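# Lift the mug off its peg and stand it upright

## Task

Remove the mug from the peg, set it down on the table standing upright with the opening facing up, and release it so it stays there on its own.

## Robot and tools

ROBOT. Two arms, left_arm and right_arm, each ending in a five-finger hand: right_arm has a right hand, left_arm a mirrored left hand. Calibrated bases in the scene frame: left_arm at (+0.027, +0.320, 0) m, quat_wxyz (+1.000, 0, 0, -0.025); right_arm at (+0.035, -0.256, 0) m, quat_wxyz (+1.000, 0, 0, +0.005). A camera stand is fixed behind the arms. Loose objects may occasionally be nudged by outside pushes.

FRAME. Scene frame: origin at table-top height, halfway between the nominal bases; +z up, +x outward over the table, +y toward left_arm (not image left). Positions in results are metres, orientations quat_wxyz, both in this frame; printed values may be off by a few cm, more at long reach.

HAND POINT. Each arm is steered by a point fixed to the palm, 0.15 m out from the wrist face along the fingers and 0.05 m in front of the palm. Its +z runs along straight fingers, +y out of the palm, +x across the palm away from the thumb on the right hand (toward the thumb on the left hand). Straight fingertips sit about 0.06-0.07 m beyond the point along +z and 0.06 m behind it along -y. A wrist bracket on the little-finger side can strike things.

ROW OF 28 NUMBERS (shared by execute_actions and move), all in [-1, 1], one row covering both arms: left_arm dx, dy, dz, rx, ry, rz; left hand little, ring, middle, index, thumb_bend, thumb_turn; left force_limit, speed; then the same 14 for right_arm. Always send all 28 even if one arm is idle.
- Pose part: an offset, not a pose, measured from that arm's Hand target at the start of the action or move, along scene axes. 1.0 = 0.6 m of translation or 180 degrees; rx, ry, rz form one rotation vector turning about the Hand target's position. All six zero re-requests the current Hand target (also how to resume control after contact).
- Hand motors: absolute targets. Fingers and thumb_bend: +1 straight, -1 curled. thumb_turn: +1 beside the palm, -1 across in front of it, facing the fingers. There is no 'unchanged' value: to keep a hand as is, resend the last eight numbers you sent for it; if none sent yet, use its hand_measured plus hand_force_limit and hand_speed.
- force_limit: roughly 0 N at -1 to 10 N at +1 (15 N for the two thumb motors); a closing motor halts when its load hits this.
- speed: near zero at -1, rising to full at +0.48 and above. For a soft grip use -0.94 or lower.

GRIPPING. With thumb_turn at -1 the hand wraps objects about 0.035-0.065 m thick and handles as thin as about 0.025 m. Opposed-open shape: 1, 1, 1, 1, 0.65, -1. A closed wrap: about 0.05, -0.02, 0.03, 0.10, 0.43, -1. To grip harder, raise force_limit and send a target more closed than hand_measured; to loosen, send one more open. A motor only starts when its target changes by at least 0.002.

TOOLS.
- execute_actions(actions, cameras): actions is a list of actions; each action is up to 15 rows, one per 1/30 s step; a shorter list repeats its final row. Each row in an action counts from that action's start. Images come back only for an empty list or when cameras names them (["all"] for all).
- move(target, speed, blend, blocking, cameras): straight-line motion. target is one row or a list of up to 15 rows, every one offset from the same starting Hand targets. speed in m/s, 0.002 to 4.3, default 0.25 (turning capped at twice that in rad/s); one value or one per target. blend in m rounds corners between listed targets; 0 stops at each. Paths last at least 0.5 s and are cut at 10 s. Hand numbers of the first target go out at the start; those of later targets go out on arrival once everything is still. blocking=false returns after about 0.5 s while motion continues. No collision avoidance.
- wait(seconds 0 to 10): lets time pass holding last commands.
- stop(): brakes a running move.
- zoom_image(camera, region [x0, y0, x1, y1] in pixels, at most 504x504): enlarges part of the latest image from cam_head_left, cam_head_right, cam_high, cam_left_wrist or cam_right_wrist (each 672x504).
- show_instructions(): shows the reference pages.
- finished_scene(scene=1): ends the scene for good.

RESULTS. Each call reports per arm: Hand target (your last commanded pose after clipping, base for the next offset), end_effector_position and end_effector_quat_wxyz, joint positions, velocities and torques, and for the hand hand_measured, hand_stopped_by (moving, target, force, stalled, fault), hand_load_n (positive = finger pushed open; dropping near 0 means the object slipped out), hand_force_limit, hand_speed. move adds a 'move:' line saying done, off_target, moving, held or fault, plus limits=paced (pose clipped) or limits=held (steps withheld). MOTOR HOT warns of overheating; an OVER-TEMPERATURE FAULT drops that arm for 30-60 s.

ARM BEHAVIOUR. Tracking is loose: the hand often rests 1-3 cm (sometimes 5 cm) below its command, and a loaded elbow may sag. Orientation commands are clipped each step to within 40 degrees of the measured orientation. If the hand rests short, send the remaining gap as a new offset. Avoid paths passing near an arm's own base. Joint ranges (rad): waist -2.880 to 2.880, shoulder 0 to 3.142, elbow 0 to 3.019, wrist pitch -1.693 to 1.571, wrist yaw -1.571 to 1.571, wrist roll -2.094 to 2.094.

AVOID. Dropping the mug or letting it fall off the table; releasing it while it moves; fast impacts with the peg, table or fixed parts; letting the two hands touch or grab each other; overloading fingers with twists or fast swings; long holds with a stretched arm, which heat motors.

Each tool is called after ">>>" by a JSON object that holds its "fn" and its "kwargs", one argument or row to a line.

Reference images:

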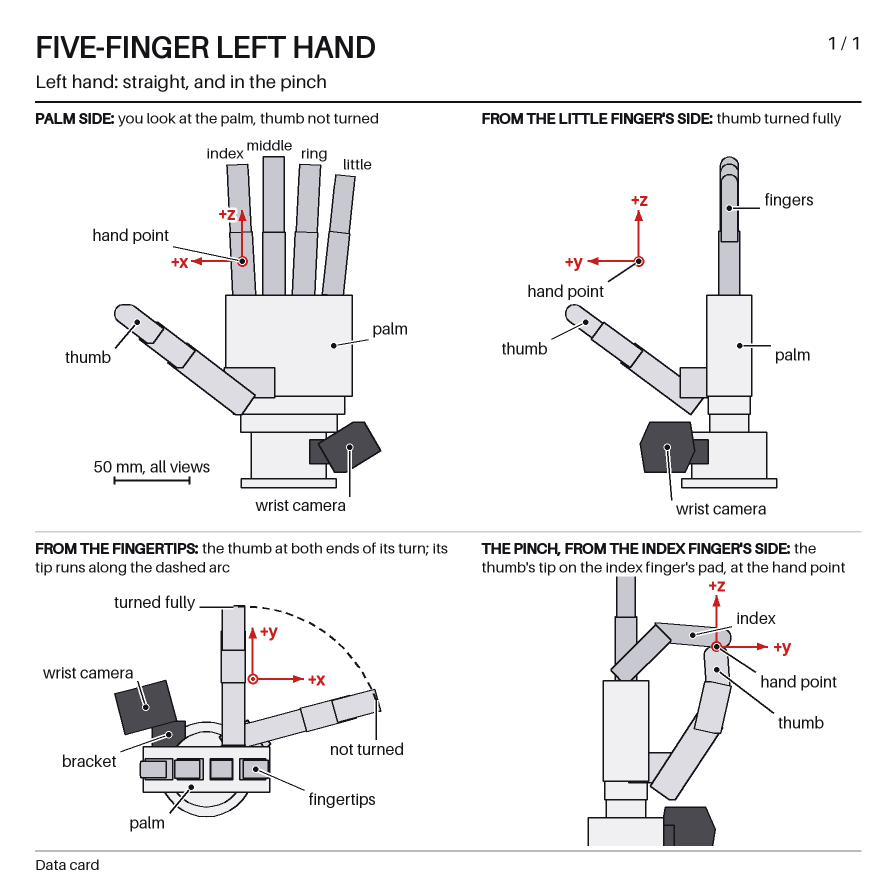

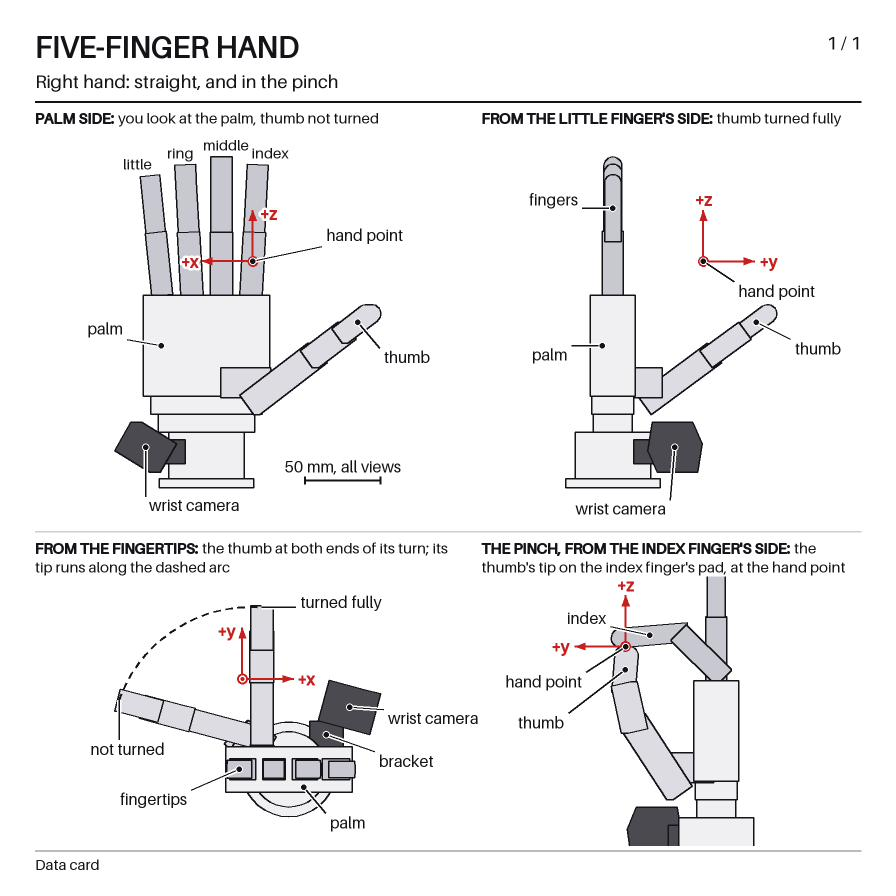

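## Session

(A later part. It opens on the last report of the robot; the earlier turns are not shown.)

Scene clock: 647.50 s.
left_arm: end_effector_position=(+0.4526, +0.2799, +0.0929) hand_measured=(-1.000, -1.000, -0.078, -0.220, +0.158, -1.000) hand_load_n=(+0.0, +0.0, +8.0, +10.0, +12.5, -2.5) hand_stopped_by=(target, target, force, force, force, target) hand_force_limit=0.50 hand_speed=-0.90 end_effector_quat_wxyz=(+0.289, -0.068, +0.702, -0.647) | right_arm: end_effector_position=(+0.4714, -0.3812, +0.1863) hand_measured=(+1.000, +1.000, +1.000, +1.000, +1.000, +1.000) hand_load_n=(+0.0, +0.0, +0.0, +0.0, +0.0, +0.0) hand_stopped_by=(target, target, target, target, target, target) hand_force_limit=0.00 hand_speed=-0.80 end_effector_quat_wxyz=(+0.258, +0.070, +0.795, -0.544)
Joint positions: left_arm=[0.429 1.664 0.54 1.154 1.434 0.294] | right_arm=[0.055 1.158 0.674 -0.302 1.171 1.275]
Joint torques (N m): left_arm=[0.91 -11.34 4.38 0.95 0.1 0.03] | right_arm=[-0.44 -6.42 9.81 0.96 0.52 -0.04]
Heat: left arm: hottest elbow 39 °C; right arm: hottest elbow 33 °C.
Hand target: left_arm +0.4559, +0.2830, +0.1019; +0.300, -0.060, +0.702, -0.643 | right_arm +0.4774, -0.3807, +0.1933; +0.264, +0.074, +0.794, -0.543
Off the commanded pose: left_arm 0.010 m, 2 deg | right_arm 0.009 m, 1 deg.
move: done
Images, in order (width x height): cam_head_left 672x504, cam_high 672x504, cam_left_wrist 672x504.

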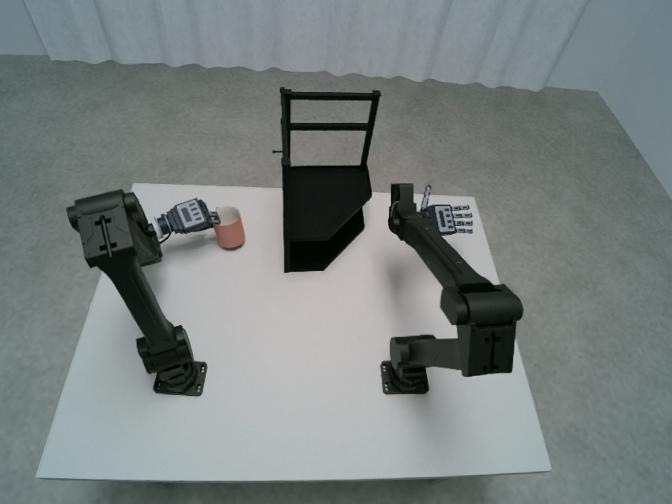

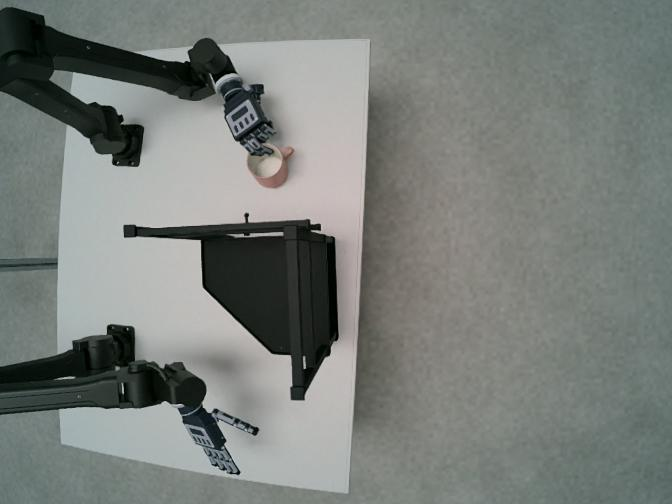

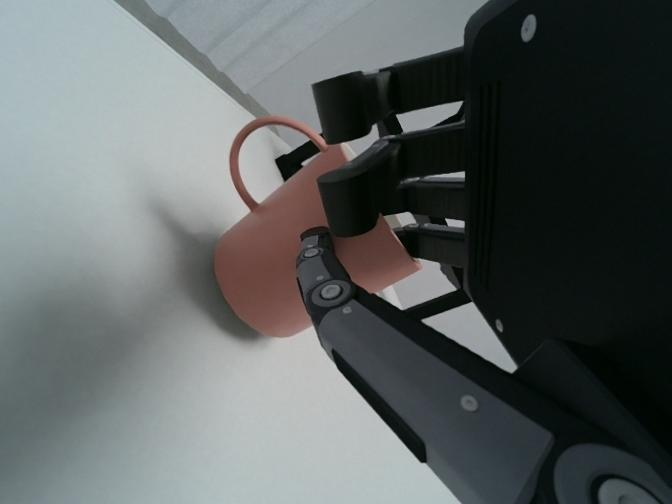

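>>> {"fn": "move", "kwargs": {
  "target": [0, 0, -0.02, 0.008, 0, 0, -1, -1, -0.6, -0.6, -0.4, -1, 0.5, -0.9, 0, 0, 0, 0, 0, 0, 1, 1, 1, 1, 1, 1, 0, -0.8],
  "speed": 0.04,
  "cameras": ["cam_head_left", "cam_left_wrist"]
}}

>>> {"fn": "zoom_image", "kwargs": {
  "camera": "cam_head_left",
  "region": [180, 180, 280, 255]
}}

>>> {"fn": "zoom_image", "kwargs": {
  "camera": "cam_left_wrist",
  "region": [120, 100, 440, 370]
}}

Scene clock: 656.03 s.
left_arm: end_effector_position=(+0.4528, +0.2816, +0.0809) hand_measured=(-1.000, -1.000, -0.078, -0.220, +0.158, -1.000) hand_load_n=(+0.0, +0.0, +8.0, +10.5, +12.5, -2.0) hand_stopped_by=(target, target, force, force, force, target) hand_force_limit=0.50 hand_speed=-0.90 end_effector_quat_wxyz=(+0.292, -0.065, +0.710, -0.638) | right_arm: end_effector_position=(+0.4714, -0.3812, +0.1863) hand_measured=(+1.000, +1.000, +1.000, +1.000, +1.000, +1.000) hand_load_n=(+0.0, +0.0, +0.0, +0.0, +0.0, -0.5) hand_stopped_by=(target, target, target, target, target, target) hand_force_limit=0.00 hand_speed=-0.80 end_effector_quat_wxyz=(+0.258, +0.070, +0.795, -0.544)
Joint positions: left_arm=[0.429 1.655 0.54 1.006 1.429 0.445] | right_arm=[0.055 1.158 0.674 -0.302 1.171 1.275]
Joint torques (N m): left_arm=[0.56 -11.4 4.44 0.87 0.25 0.08] | right_arm=[-0.38 -6.59 9.81 0.94 0.53 -0.04]
Heat: left arm: hottest elbow 38 °C; right arm: hottest elbow 33 °C.
Hand target: left_arm +0.4559, +0.2830, +0.0900; +0.301, -0.056, +0.710, -0.634 | right_arm +0.4774, -0.3807, +0.1933; +0.264, +0.074, +0.794, -0.543
Off the commanded pose: left_arm 0.010 m, 2 deg | right_arm 0.009 m, 1 deg.
move: done
Images, in order (width x height): cam_head_left 672x504, cam_left_wrist 672x504.

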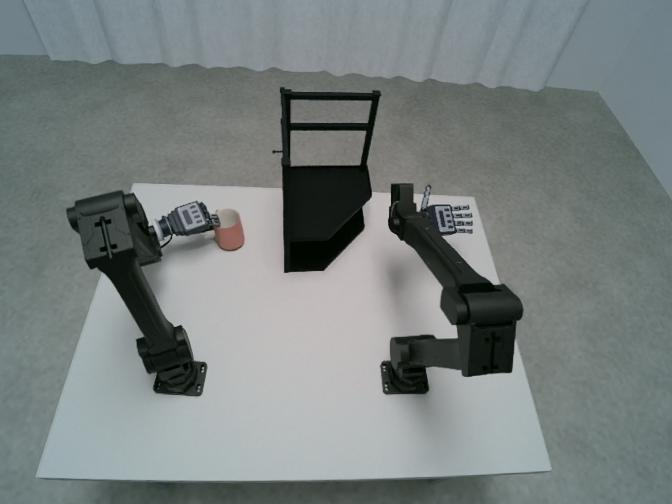

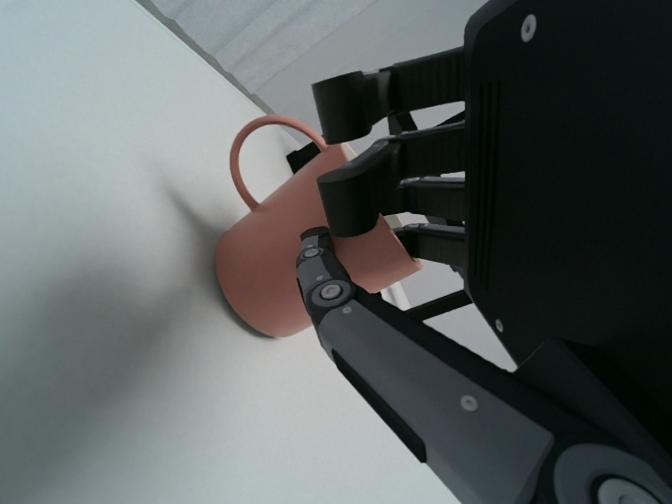

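Scaled by 5.040 from the camera's 672x504 image, which has a finer 960x720 frame.

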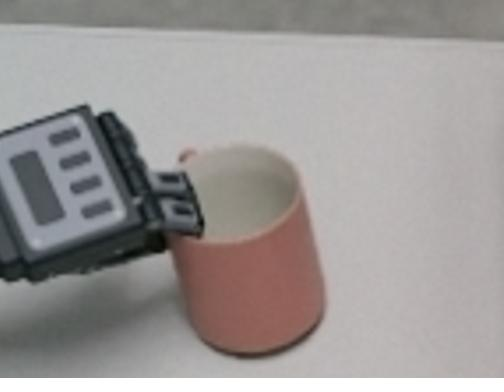

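Scaled by 1.575 from the camera's 672x504 image, which has a finer 960x720 frame.

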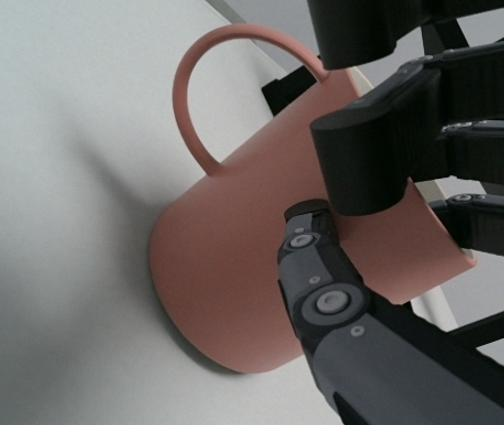

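>>> {"fn": "move", "kwargs": {
  "target": [0, 0, -0.0133, 0, 0, 0, -1, -1, -0.6, -0.6, -0.4, -1, 0.5, -0.9, 0, 0, 0, 0, 0, 0, 1, 1, 1, 1, 1, 1, 0, -0.8],
  "speed": 0.03,
  "cameras": ["cam_head_left", "cam_left_wrist"]
}}

>>> {"fn": "zoom_image", "kwargs": {
  "camera": "cam_head_left",
  "region": [180, 180, 280, 255]
}}

>>> {"fn": "zoom_image", "kwargs": {
  "camera": "cam_left_wrist",
  "region": [120, 100, 440, 370]
}}

Scene clock: 661.13 s.
left_arm: end_effector_position=(+0.4539, +0.2823, +0.0805) hand_measured=(-1.000, -1.000, -0.078, -0.220, +0.158, -1.000) hand_load_n=(+0.0, +0.0, +8.0, +10.0, +12.0, -2.0) hand_stopped_by=(target, target, force, force, force, target) hand_force_limit=0.50 hand_speed=-0.90 end_effector_quat_wxyz=(+0.297, -0.059, +0.710, -0.635) | right_arm: end_effector_position=(+0.4714, -0.3812, +0.1863) hand_measured=(+1.000, +1.000, +1.000, +1.000, +1.000, +1.000) hand_load_n=(+0.0, +0.0, +0.0, +0.0, +0.0, +0.0) hand_stopped_by=(target, target, target, target, target, target) hand_force_limit=0.00 hand_speed=-0.80 end_effector_quat_wxyz=(+0.258, +0.070, +0.795, -0.544)
Joint positions: left_arm=[0.429 1.656 0.54 1.006 1.429 0.463] | right_arm=[0.055 1.158 0.674 -0.302 1.171 1.275]
Joint torques (N m): left_arm=[0.5 -9.64 4.34 1.02 0.24 0.06] | right_arm=[-0.26 -6.65 9.81 0.95 0.52 -0.04]
Heat: left arm: hottest elbow 37 °C; right arm: hottest elbow 33 °C.
Hand target: left_arm +0.4559, +0.2830, +0.0819; +0.301, -0.056, +0.710, -0.634 | right_arm +0.4774, -0.3807, +0.1933; +0.264, +0.074, +0.794, -0.543
Off the commanded pose: left_arm 0.003 m, 1 deg | right_arm 0.009 m, 1 deg.
move: done
Images, in order (width x height): cam_head_left 672x504, cam_left_wrist 672x504.

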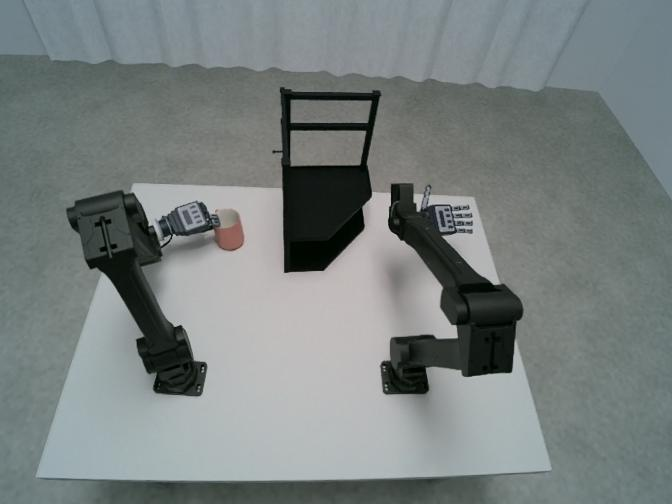

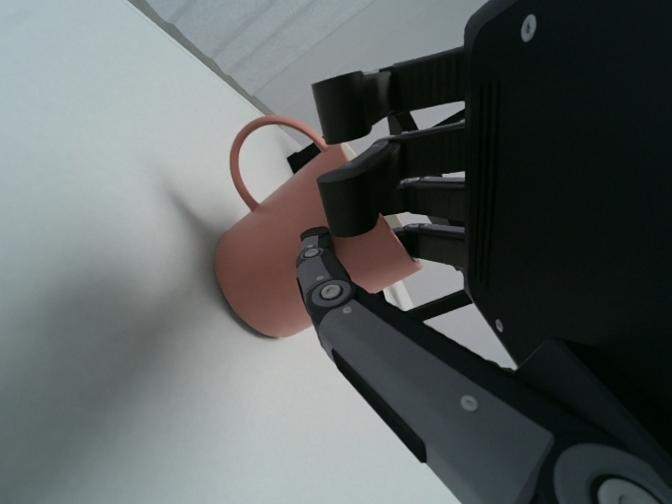

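Scaled by 5.040 from the camera's 672x504 image, which has a finer 960x720 frame.

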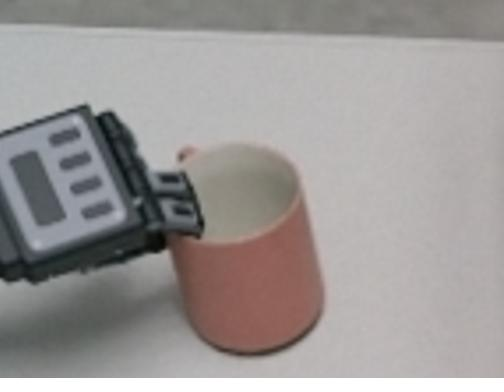

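Scaled by 1.575 from the camera's 672x504 image, which has a finer 960x720 frame.

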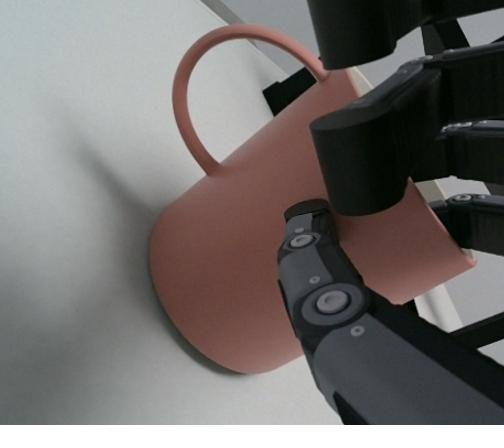

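>>> {"fn": "move", "kwargs": {
  "target": [0, 0, -0.0133, 0, 0, 0, -1, -1, -0.6, -0.6, -0.4, -1, 0.5, -0.9, 0, 0, 0, 0, 0, 0, 1, 1, 1, 1, 1, 1, 0, -0.8],
  "speed": 0.03,
  "cameras": ["cam_head_left", "cam_left_wrist"]
}}

>>> {"fn": "zoom_image", "kwargs": {
  "camera": "cam_head_left",
  "region": [180, 180, 280, 255]
}}

>>> {"fn": "zoom_image", "kwargs": {
  "camera": "cam_left_wrist",
  "region": [120, 100, 440, 370]
}}

Scene clock: 669.80 s.
left_arm: end_effector_position=(+0.4539, +0.2823, +0.0785) hand_measured=(-1.000, -1.000, -0.078, -0.220, +0.158, -1.000) hand_load_n=(+0.5, +0.0, +7.5, +11.5, +10.5, -3.0) hand_stopped_by=(target, target, force, force, force, target) hand_force_limit=0.50 hand_speed=-0.90 end_effector_quat_wxyz=(+0.298, -0.056, +0.710, -0.635) | right_arm: end_effector_position=(+0.4714, -0.3812, +0.1863) hand_measured=(+1.000, +1.000, +1.000, +1.000, +1.000, +1.000) hand_load_n=(+0.0, +0.0, +0.0, +0.0, -0.5, -0.5) hand_stopped_by=(target, target, target, target, target, target) hand_force_limit=0.00 hand_speed=-0.80 end_effector_quat_wxyz=(+0.258, +0.070, +0.795, -0.544)
Joint positions: left_arm=[0.429 1.662 0.54 1.009 1.431 0.473] | right_arm=[0.055 1.158 0.674 -0.302 1.171 1.275]
Joint torques (N m): left_arm=[0.56 -7.82 4.21 1.54 0.11 0.06] | right_arm=[-0.38 -6.65 9.8 0.95 0.52 -0.03]
Heat: left arm: hottest elbow 37 °C; right arm: hottest elbow 33 °C.
Hand target: left_arm +0.4559, +0.2830, +0.0740; +0.301, -0.056, +0.710, -0.634 | right_arm +0.4774, -0.3807, +0.1933; +0.264, +0.074, +0.794, -0.543
Off the commanded pose: left_arm 0.005 m, 0 deg | right_arm 0.009 m, 1 deg.
move: done
Images, in order (width x height): cam_head_left 672x504, cam_left_wrist 672x504.

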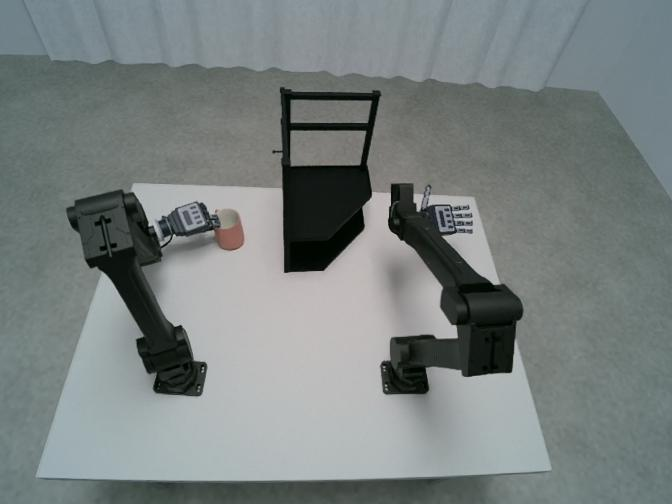

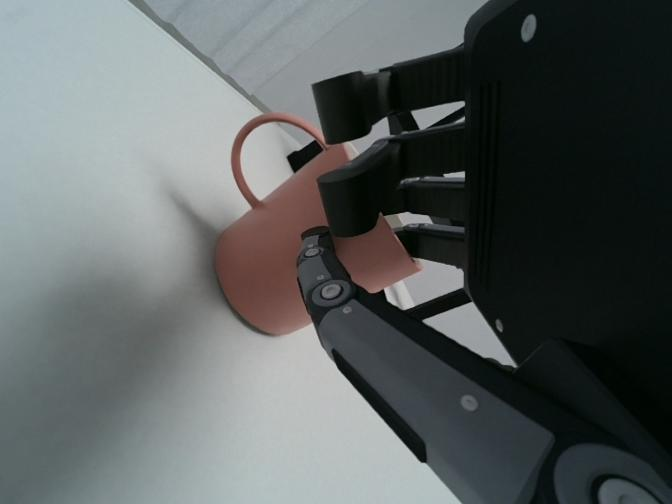

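Scaled by 5.040 from the camera's 672x504 image, which has a finer 960x720 frame.

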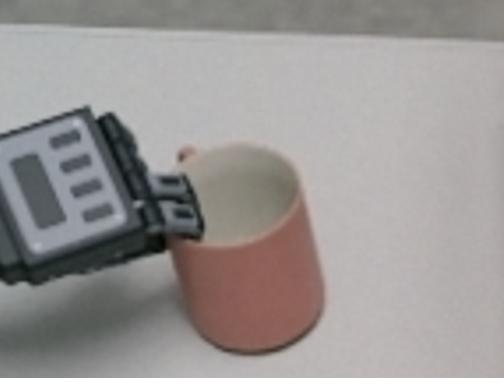

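Scaled by 1.575 from the camera's 672x504 image, which has a finer 960x720 frame.

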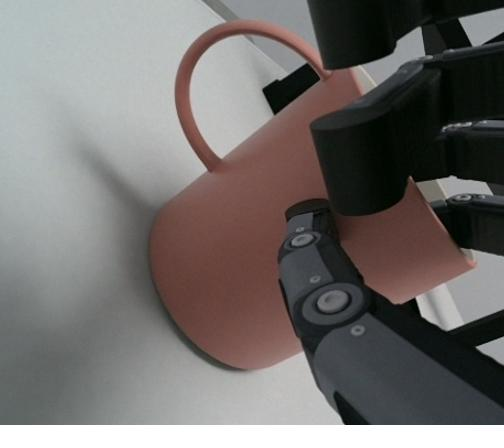

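>>> {"fn": "move", "kwargs": {
  "target": [0, 0, -0.008, 0, 0, 0, -1, -1, -0.6, -0.6, -0.4, -1, 0.5, -0.9, 0, 0, 0, 0, 0, 0, 1, 1, 1, 1, 1, 1, 0, -0.8],
  "speed": 0.03,
  "cameras": ["cam_head_left", "cam_high", "cam_left_wrist", "cam_head_right"]
}}

>>> {"fn": "zoom_image", "kwargs": {
  "camera": "cam_left_wrist",
  "region": [180, 180, 340, 360]
}}

>>> {"fn": "zoom_image", "kwargs": {
  "camera": "cam_high",
  "region": [220, 120, 320, 195]
}}

>>> {"fn": "zoom_image", "kwargs": {
  "camera": "cam_head_right",
  "region": [195, 180, 295, 255]
}}

Scene clock: 679.63 s.
left_arm: end_effector_position=(+0.4544, +0.2825, +0.0772) hand_measured=(-1.000, -1.000, -0.078, -0.220, +0.158, -1.000) hand_load_n=(+0.0, +0.0, +7.5, +12.0, +8.5, -3.5) hand_stopped_by=(target, target, force, force, force, target) hand_force_limit=0.50 hand_speed=-0.90 end_effector_quat_wxyz=(+0.302, -0.050, +0.710, -0.634) | right_arm: end_effector_position=(+0.4714, -0.3812, +0.1863) hand_measured=(+1.000, +1.000, +1.000, +1.000, +1.000, +1.000) hand_load_n=(+0.0, +0.0, +0.0, +0.0, +0.0, +0.0) hand_stopped_by=(target, target, target, target, target, target) hand_force_limit=0.00 hand_speed=-0.80 end_effector_quat_wxyz=(+0.258, +0.070, +0.795, -0.544)
Joint positions: left_arm=[0.429 1.671 0.54 1.03 1.435 0.475] | right_arm=[0.055 1.158 0.674 -0.302 1.171 1.275]
Joint torques (N m): left_arm=[0.56 -7.41 4.03 1.32 -0.08 0.06] | right_arm=[-0.26 -6.59 9.81 0.98 0.52 -0.03]
Heat: left arm: hottest elbow 36 °C; right arm: hottest elbow 33 °C.
Hand target: left_arm +0.4560, +0.2830, +0.0692; +0.301, -0.056, +0.710, -0.634 | right_arm +0.4774, -0.3807, +0.1933; +0.264, +0.074, +0.794, -0.543
Off the commanded pose: left_arm 0.008 m, 1 deg | right_arm 0.009 m, 1 deg.
move: done
Images, in order (width x height): cam_head_left 672x504, cam_head_right 672x504, cam_high 672x504, cam_left_wrist 672x504.

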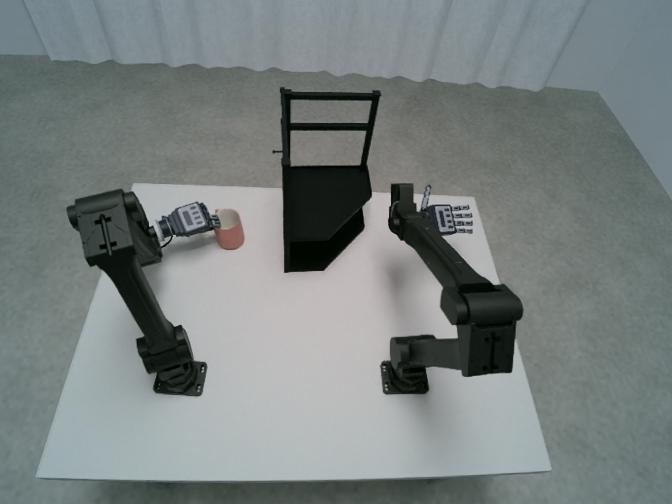

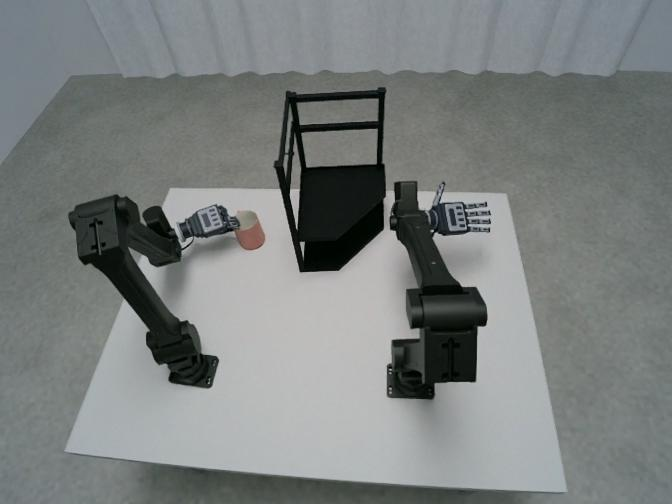

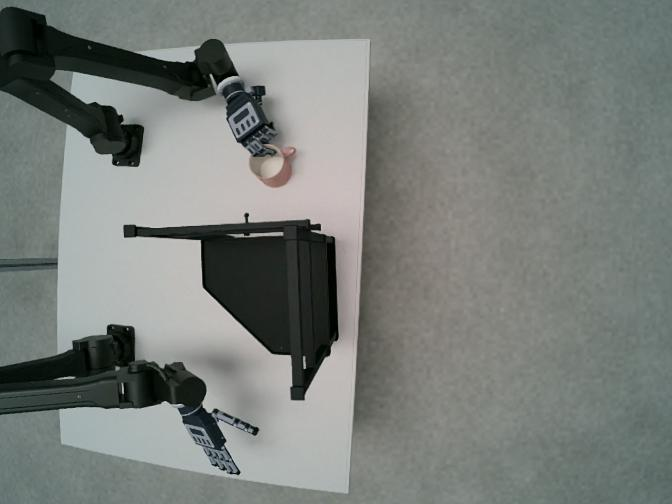

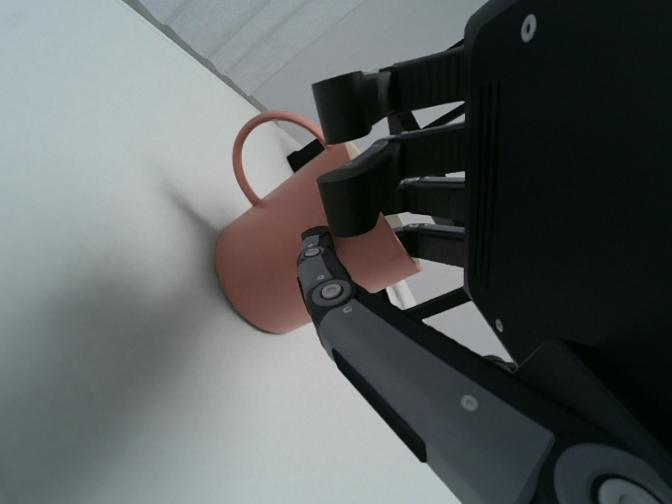

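Scaled by 2.800 from the camera's 672x504 image, which has a finer 960x720 frame.

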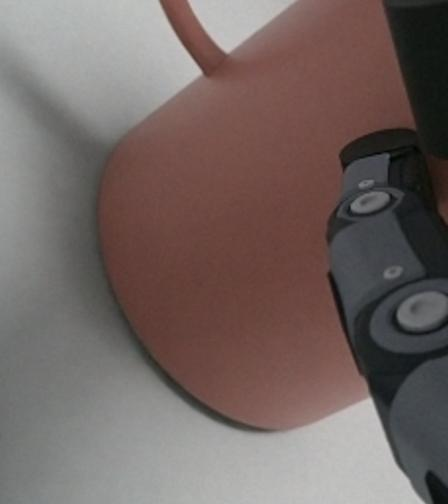

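Scaled by 5.040 from the camera's 672x504 image, which has a finer 960x720 frame.

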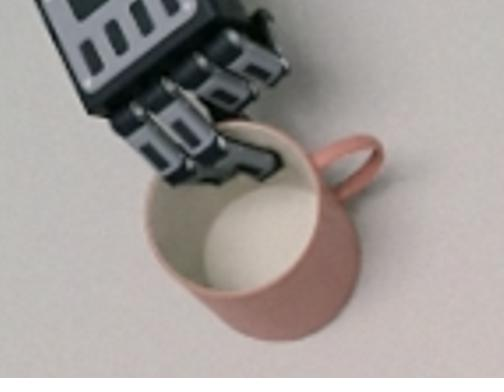

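Scaled by 5.040 from the camera's 672x504 image, which has a finer 960x720 frame.

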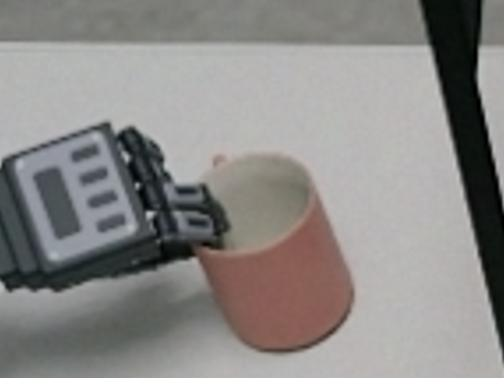

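>>> {"fn": "zoom_image", "kwargs": {
  "camera": "cam_head_left",
  "region": [200, 195, 260, 255]
}}

>>> {"fn": "zoom_image", "kwargs": {
  "camera": "cam_head_right",
  "region": [215, 195, 275, 255]
}}

Scaled by 8.400 from the camera's 672x504 image, which has a finer 960x720 frame.

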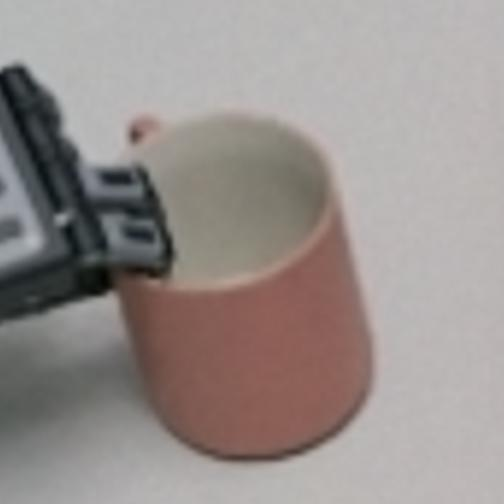

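Scaled by 8.400 from the camera's 672x504 image, which has a finer 960x720 frame.

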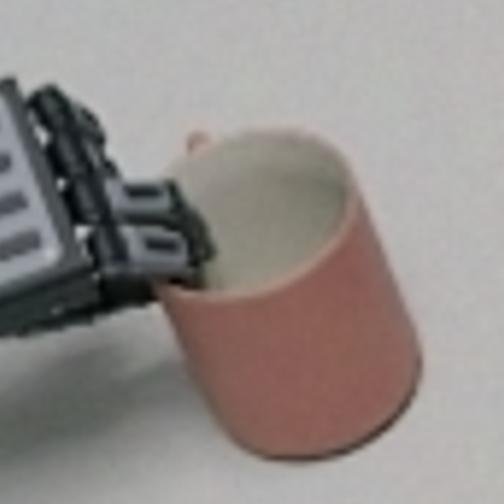

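>>> {"fn": "move", "kwargs": {
  "target": [0, 0, 0.003, 0, -0.02, 0, -1, -1, -0.6, -0.6, -0.4, -1, 0.5, -0.9, 0, 0, 0, 0, 0, 0, 1, 1, 1, 1, 1, 1, 0, -0.8],
  "speed": 0.03,
  "cameras": ["cam_head_left", "cam_high", "cam_left_wrist"]
}}

>>> {"fn": "zoom_image", "kwargs": {
  "camera": "cam_left_wrist",
  "region": [180, 180, 340, 360]
}}

>>> {"fn": "zoom_image", "kwargs": {
  "camera": "cam_head_left",
  "region": [200, 195, 260, 255]
}}

Scene clock: 718.63 s.
left_arm: end_effector_position=(+0.4575, +0.2824, +0.0770) hand_measured=(-1.000, -1.000, -0.078, -0.220, +0.158, -1.000) hand_load_n=(+0.0, +0.0, +8.5, +11.5, +8.5, -4.0) hand_stopped_by=(target, target, force, force, force, target) hand_force_limit=0.50 hand_speed=-0.90 end_effector_quat_wxyz=(+0.324, -0.029, +0.702, -0.633) | right_arm: end_effector_position=(+0.4714, -0.3812, +0.1863) hand_measured=(+1.000, +1.000, +1.000, +1.000, +1.000, +1.000) hand_load_n=(+0.0, +0.0, +0.0, +0.0, +0.0, +0.0) hand_stopped_by=(target, target, target, target, target, target) hand_force_limit=0.00 hand_speed=-0.80 end_effector_quat_wxyz=(+0.258, +0.070, +0.795, -0.544)
Joint positions: left_arm=[0.429 1.738 0.533 1.295 1.435 0.344] | right_arm=[0.055 1.158 0.674 -0.302 1.171 1.275]
Joint torques (N m): left_arm=[0.79 -8.59 3.07 1.59 -0.12 -0.04] | right_arm=[-0.32 -6.65 9.81 0.98 0.52 -0.03]
Heat: left arm: hottest elbow 33 °C; right arm: hottest elbow 33 °C.
Hand target: left_arm +0.4561, +0.2831, +0.0710; +0.323, -0.036, +0.701, -0.635 | right_arm +0.4774, -0.3807, +0.1933; +0.264, +0.074, +0.794, -0.543
Off the commanded pose: left_arm 0.006 m, 1 deg | right_arm 0.009 m, 1 deg.
move: done
Images, in order (width x height): cam_head_left 672x504, cam_high 672x504, cam_left_wrist 672x504.

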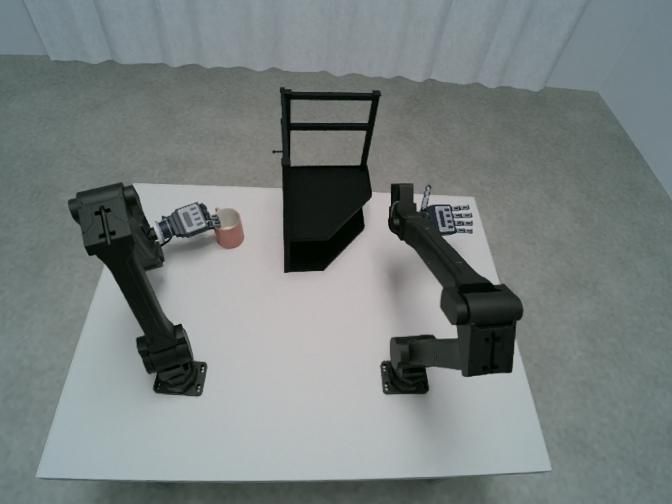

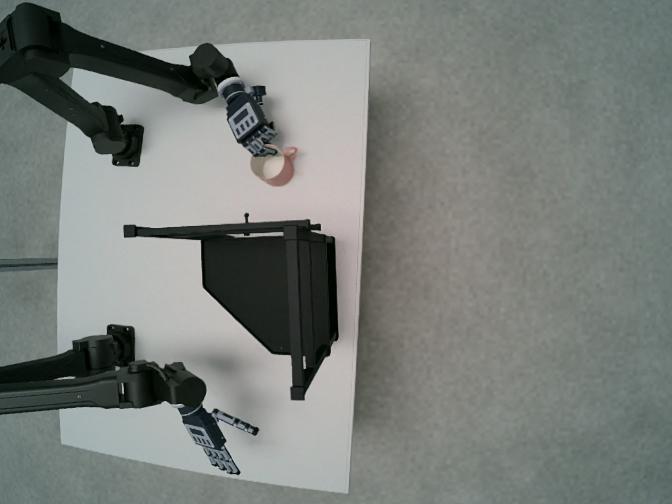

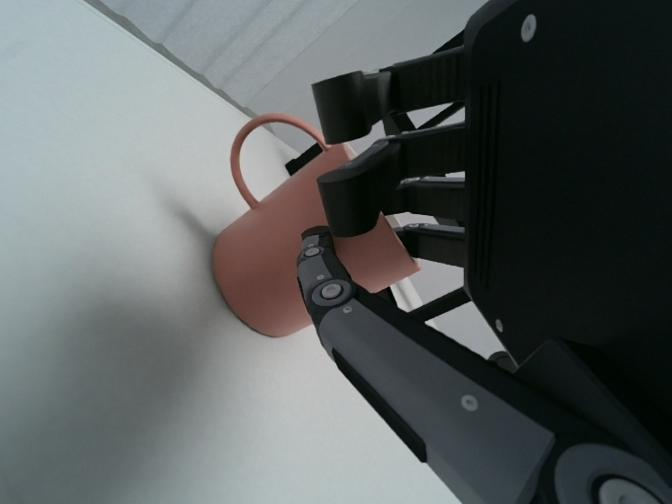

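Scaled by 2.800 from the camera's 672x504 image, which has a finer 960x720 frame.

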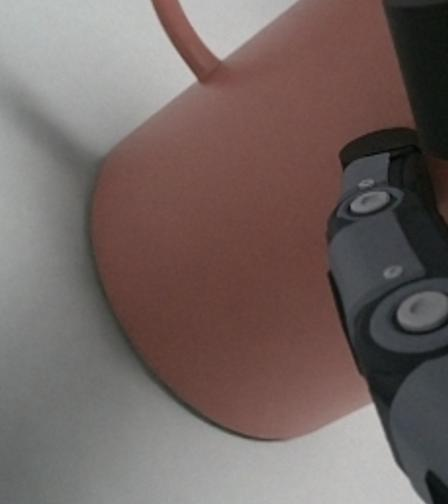

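Scaled by 8.400 from the camera's 672x504 image, which has a finer 960x720 frame.

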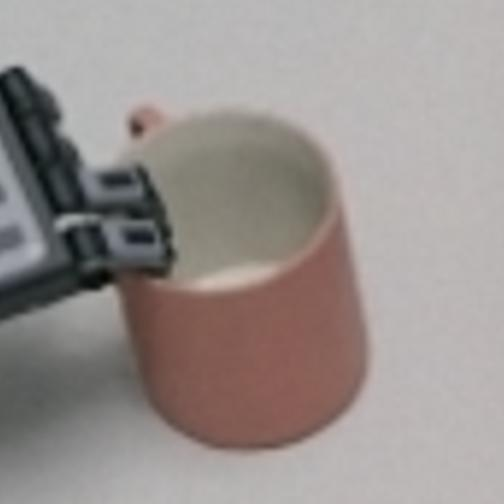

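>>> {"fn": "move", "kwargs": {
  "target": [
    [0, 0, 0.012, 0, 0, 0, -1, -1, -0.6, -0.6, -0.4, -1, 0.5, -0.9, 0, 0, 0, 0, 0, 0, 1, 1, 1, 1, 1, 1, 0, -0.8],
    [0, 0, 0.012, 0, 0, 0, -1, -1, 0.12, -0.02, 0.32, -1, 0.5, -0.9, 0, 0, 0, 0, 0, 0, 1, 1, 1, 1, 1, 1, 0, -0.8]
  ],
  "speed": 0.03,
  "cameras": ["cam_head_left", "cam_high", "cam_left_wrist"]
}}

>>> {"fn": "zoom_image", "kwargs": {
  "camera": "cam_head_left",
  "region": [200, 195, 260, 255]
}}

>>> {"fn": "zoom_image", "kwargs": {
  "camera": "cam_high",
  "region": [220, 120, 320, 195]
}}

Scene clock: 741.10 s.
left_arm: end_effector_position=(+0.4569, +0.2820, +0.0776) hand_measured=(-1.000, -1.000, +0.120, -0.020, +0.320, -1.000) hand_load_n=(+0.0, +0.0, +0.0, +0.0, +0.0, +0.0) hand_stopped_by=(target, target, target, target, target, target) hand_force_limit=0.50 hand_speed=-0.90 end_effector_quat_wxyz=(+0.320, -0.036, +0.702, -0.636) | right_arm: end_effector_position=(+0.4714, -0.3812, +0.1863) hand_measured=(+1.000, +1.000, +1.000, +1.000, +1.000, +1.000) hand_load_n=(+0.0, +0.0, +0.0, +0.0, +0.0, +0.0) hand_stopped_by=(target, target, target, target, target, target) hand_force_limit=0.00 hand_speed=-0.80 end_effector_quat_wxyz=(+0.258, +0.070, +0.795, -0.544)
Joint positions: left_arm=[0.429 1.738 0.533 1.3 1.432 0.321] | right_arm=[0.055 1.158 0.674 -0.302 1.171 1.275]
Joint torques (N m): left_arm=[0.79 -9.76 3.14 1.68 0.04 -0.08] | right_arm=[-0.26 -6.59 9.8 1.01 0.52 -0.04]
Heat: left arm: hottest elbow 32 °C; right arm: hottest elbow 33 °C.
Hand target: left_arm +0.4560, +0.2830, +0.0782; +0.323, -0.036, +0.701, -0.635 | right_arm +0.4774, -0.3807, +0.1933; +0.264, +0.074, +0.794, -0.543
Off the commanded pose: left_arm 0.001 m, 0 deg | right_arm 0.009 m, 1 deg.
move: done
Images, in order (width x height): cam_head_left 672x504, cam_high 672x504, cam_left_wrist 672x504.

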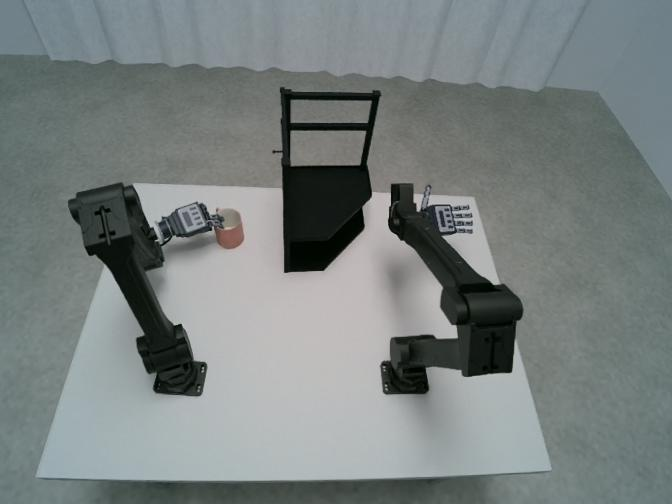

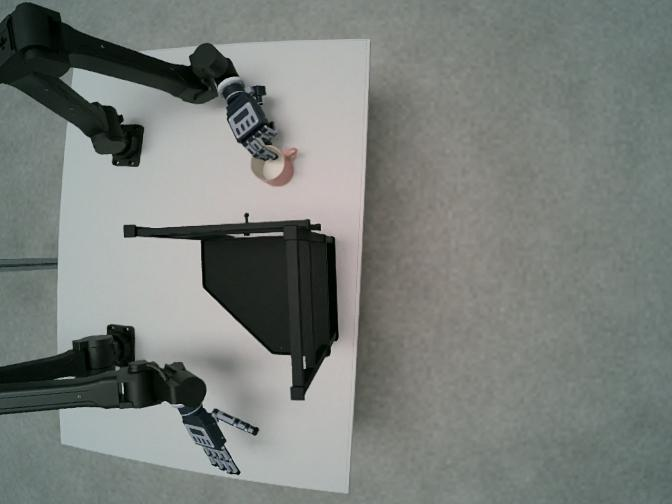

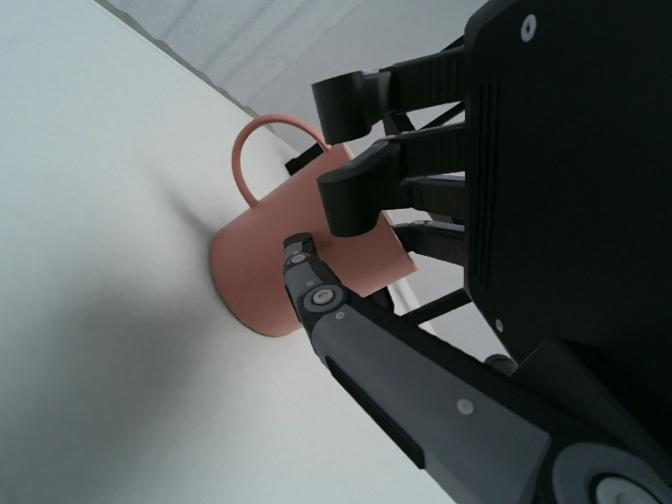

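Scaled by 8.400 from the camera's 672x504 image, which has a finer 960x720 frame.

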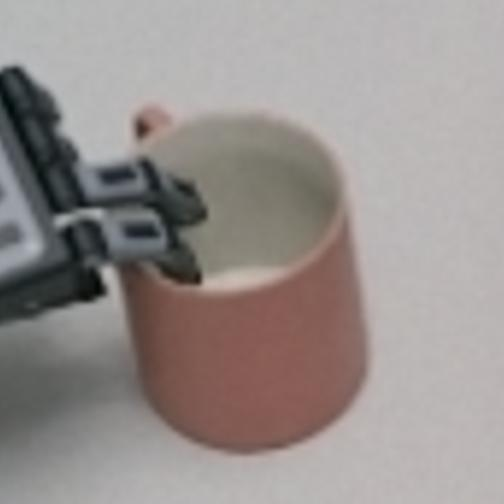

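Scaled by 5.040 from the camera's 672x504 image, which has a finer 960x720 frame.

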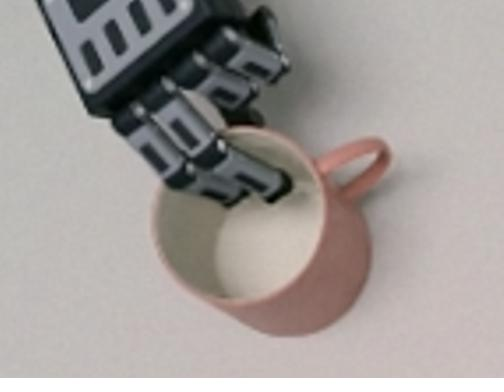

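>>> {"fn": "move", "kwargs": {
  "target": [
    [0, 0, 0, 0, 0, 0, -1, -1, 0.9, 0.9, 0.9, -1, 0.5, -0.6, 0, 0, 0, 0, 0, 0, 1, 1, 1, 1, 1, 1, 0, -0.8],
    [0, 0, 0.2, 0, 0, 0, -1, -1, 0.9, 0.9, 0.9, -1, 0.5, -0.6, 0, 0, 0, 0, 0, 0, 1, 1, 1, 1, 1, 1, 0, -0.8],
    [-0.05, 0.15, 0.25, 0, 0, 0, -1, -1, 0.9, 0.9, 0.9, -1, 0.5, -0.6, 0, 0, 0, 0, 0, 0, 1, 1, 1, 1, 1, 1, 0, -0.8]
  ],
  "speed": [0.05, 0.08, 0.15],
  "blend": [0, 0.02, 0],
  "cameras": ["cam_head_left", "cam_head_right", "cam_high"]
}}

Scene clock: 755.63 s.
left_arm: end_effector_position=(+0.4184, +0.3634, +0.2113) hand_measured=(-1.000, -1.000, +0.900, +0.900, +0.900, -1.000) hand_load_n=(+0.0, +0.0, +0.0, +0.0, +0.0, +0.0) hand_stopped_by=(target, target, target, target, target, target) hand_force_limit=0.50 hand_speed=-0.60 end_effector_quat_wxyz=(+0.347, -0.090, +0.700, -0.618) | right_arm: end_effector_position=(+0.4714, -0.3812, +0.1863) hand_measured=(+1.000, +1.000, +1.000, +1.000, +1.000, +1.000) hand_load_n=(+0.0, +0.0, +0.0, +0.0, +0.0, -0.5) hand_stopped_by=(target, target, target, target, target, target) hand_force_limit=0.00 hand_speed=-0.80 end_effector_quat_wxyz=(+0.258, +0.070, +0.795, -0.544)
Joint positions: left_arm=[0.679 1.313 0.579 1.01 1.56 0.107] | right_arm=[0.055 1.158 0.674 -0.302 1.171 1.275]
Joint torques (N m): left_arm=[1.08 -7.77 8.88 0.7 -0.02 -0.05] | right_arm=[-0.32 -6.59 9.8 0.96 0.52 -0.04]
Heat: left arm: hottest elbow 32 °C; right arm: hottest elbow 34 °C.
Hand target: left_arm +0.4260, +0.3730, +0.2282; +0.323, -0.036, +0.701, -0.635 | right_arm +0.4774, -0.3807, +0.1933; +0.264, +0.074, +0.794, -0.543
Off the commanded pose: left_arm 0.021 m, 7 deg | right_arm 0.009 m, 1 deg.
joint sent to its limit (left arm) — joint 5 (wrist yaw), upper limit. The joint targets are off in orientation, not in position.
move: off_target (left_arm)
Images, in order (width x height): cam_head_left 672x504, cam_head_right 672x504, cam_high 672x504.

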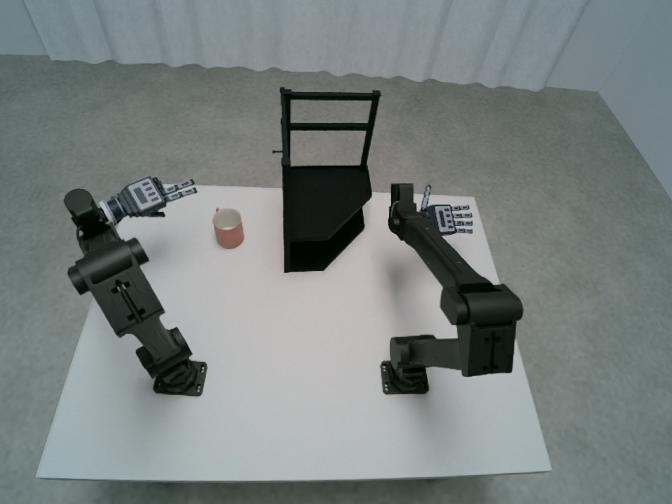

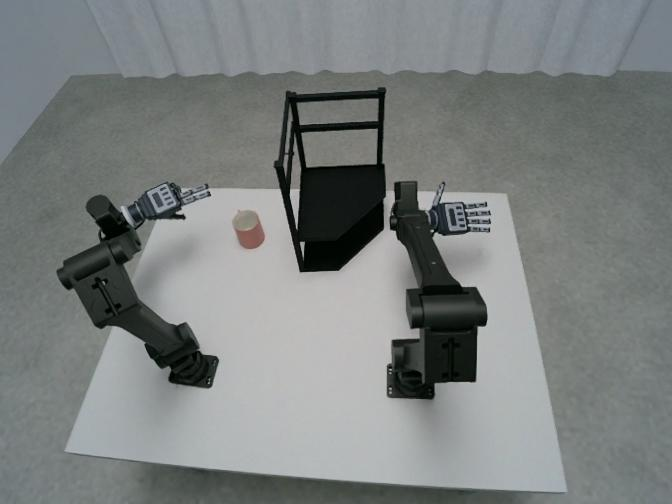

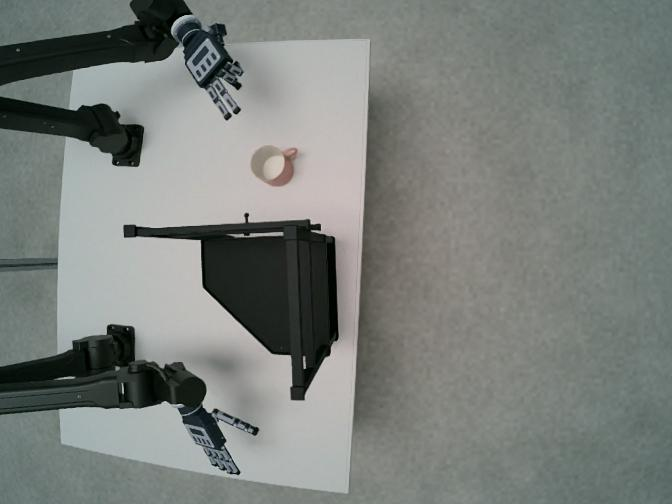

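>>> {"fn": "zoom_image", "kwargs": {
  "camera": "cam_head_left",
  "region": [195, 190, 265, 260]
}}

Scaled by 7.200 from the camera's 672x504 image, which has a finer 960x720 frame.

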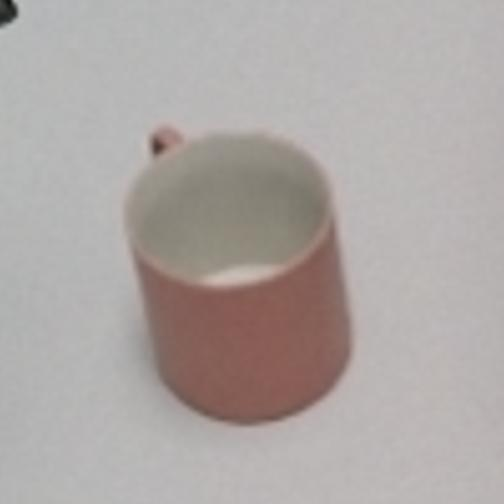

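The mug stands upright on the table with its open end up, and the robot is clear of it.

>>> {"fn": "finished_scene", "kwargs": {

}}

The scene is finished: the task was done.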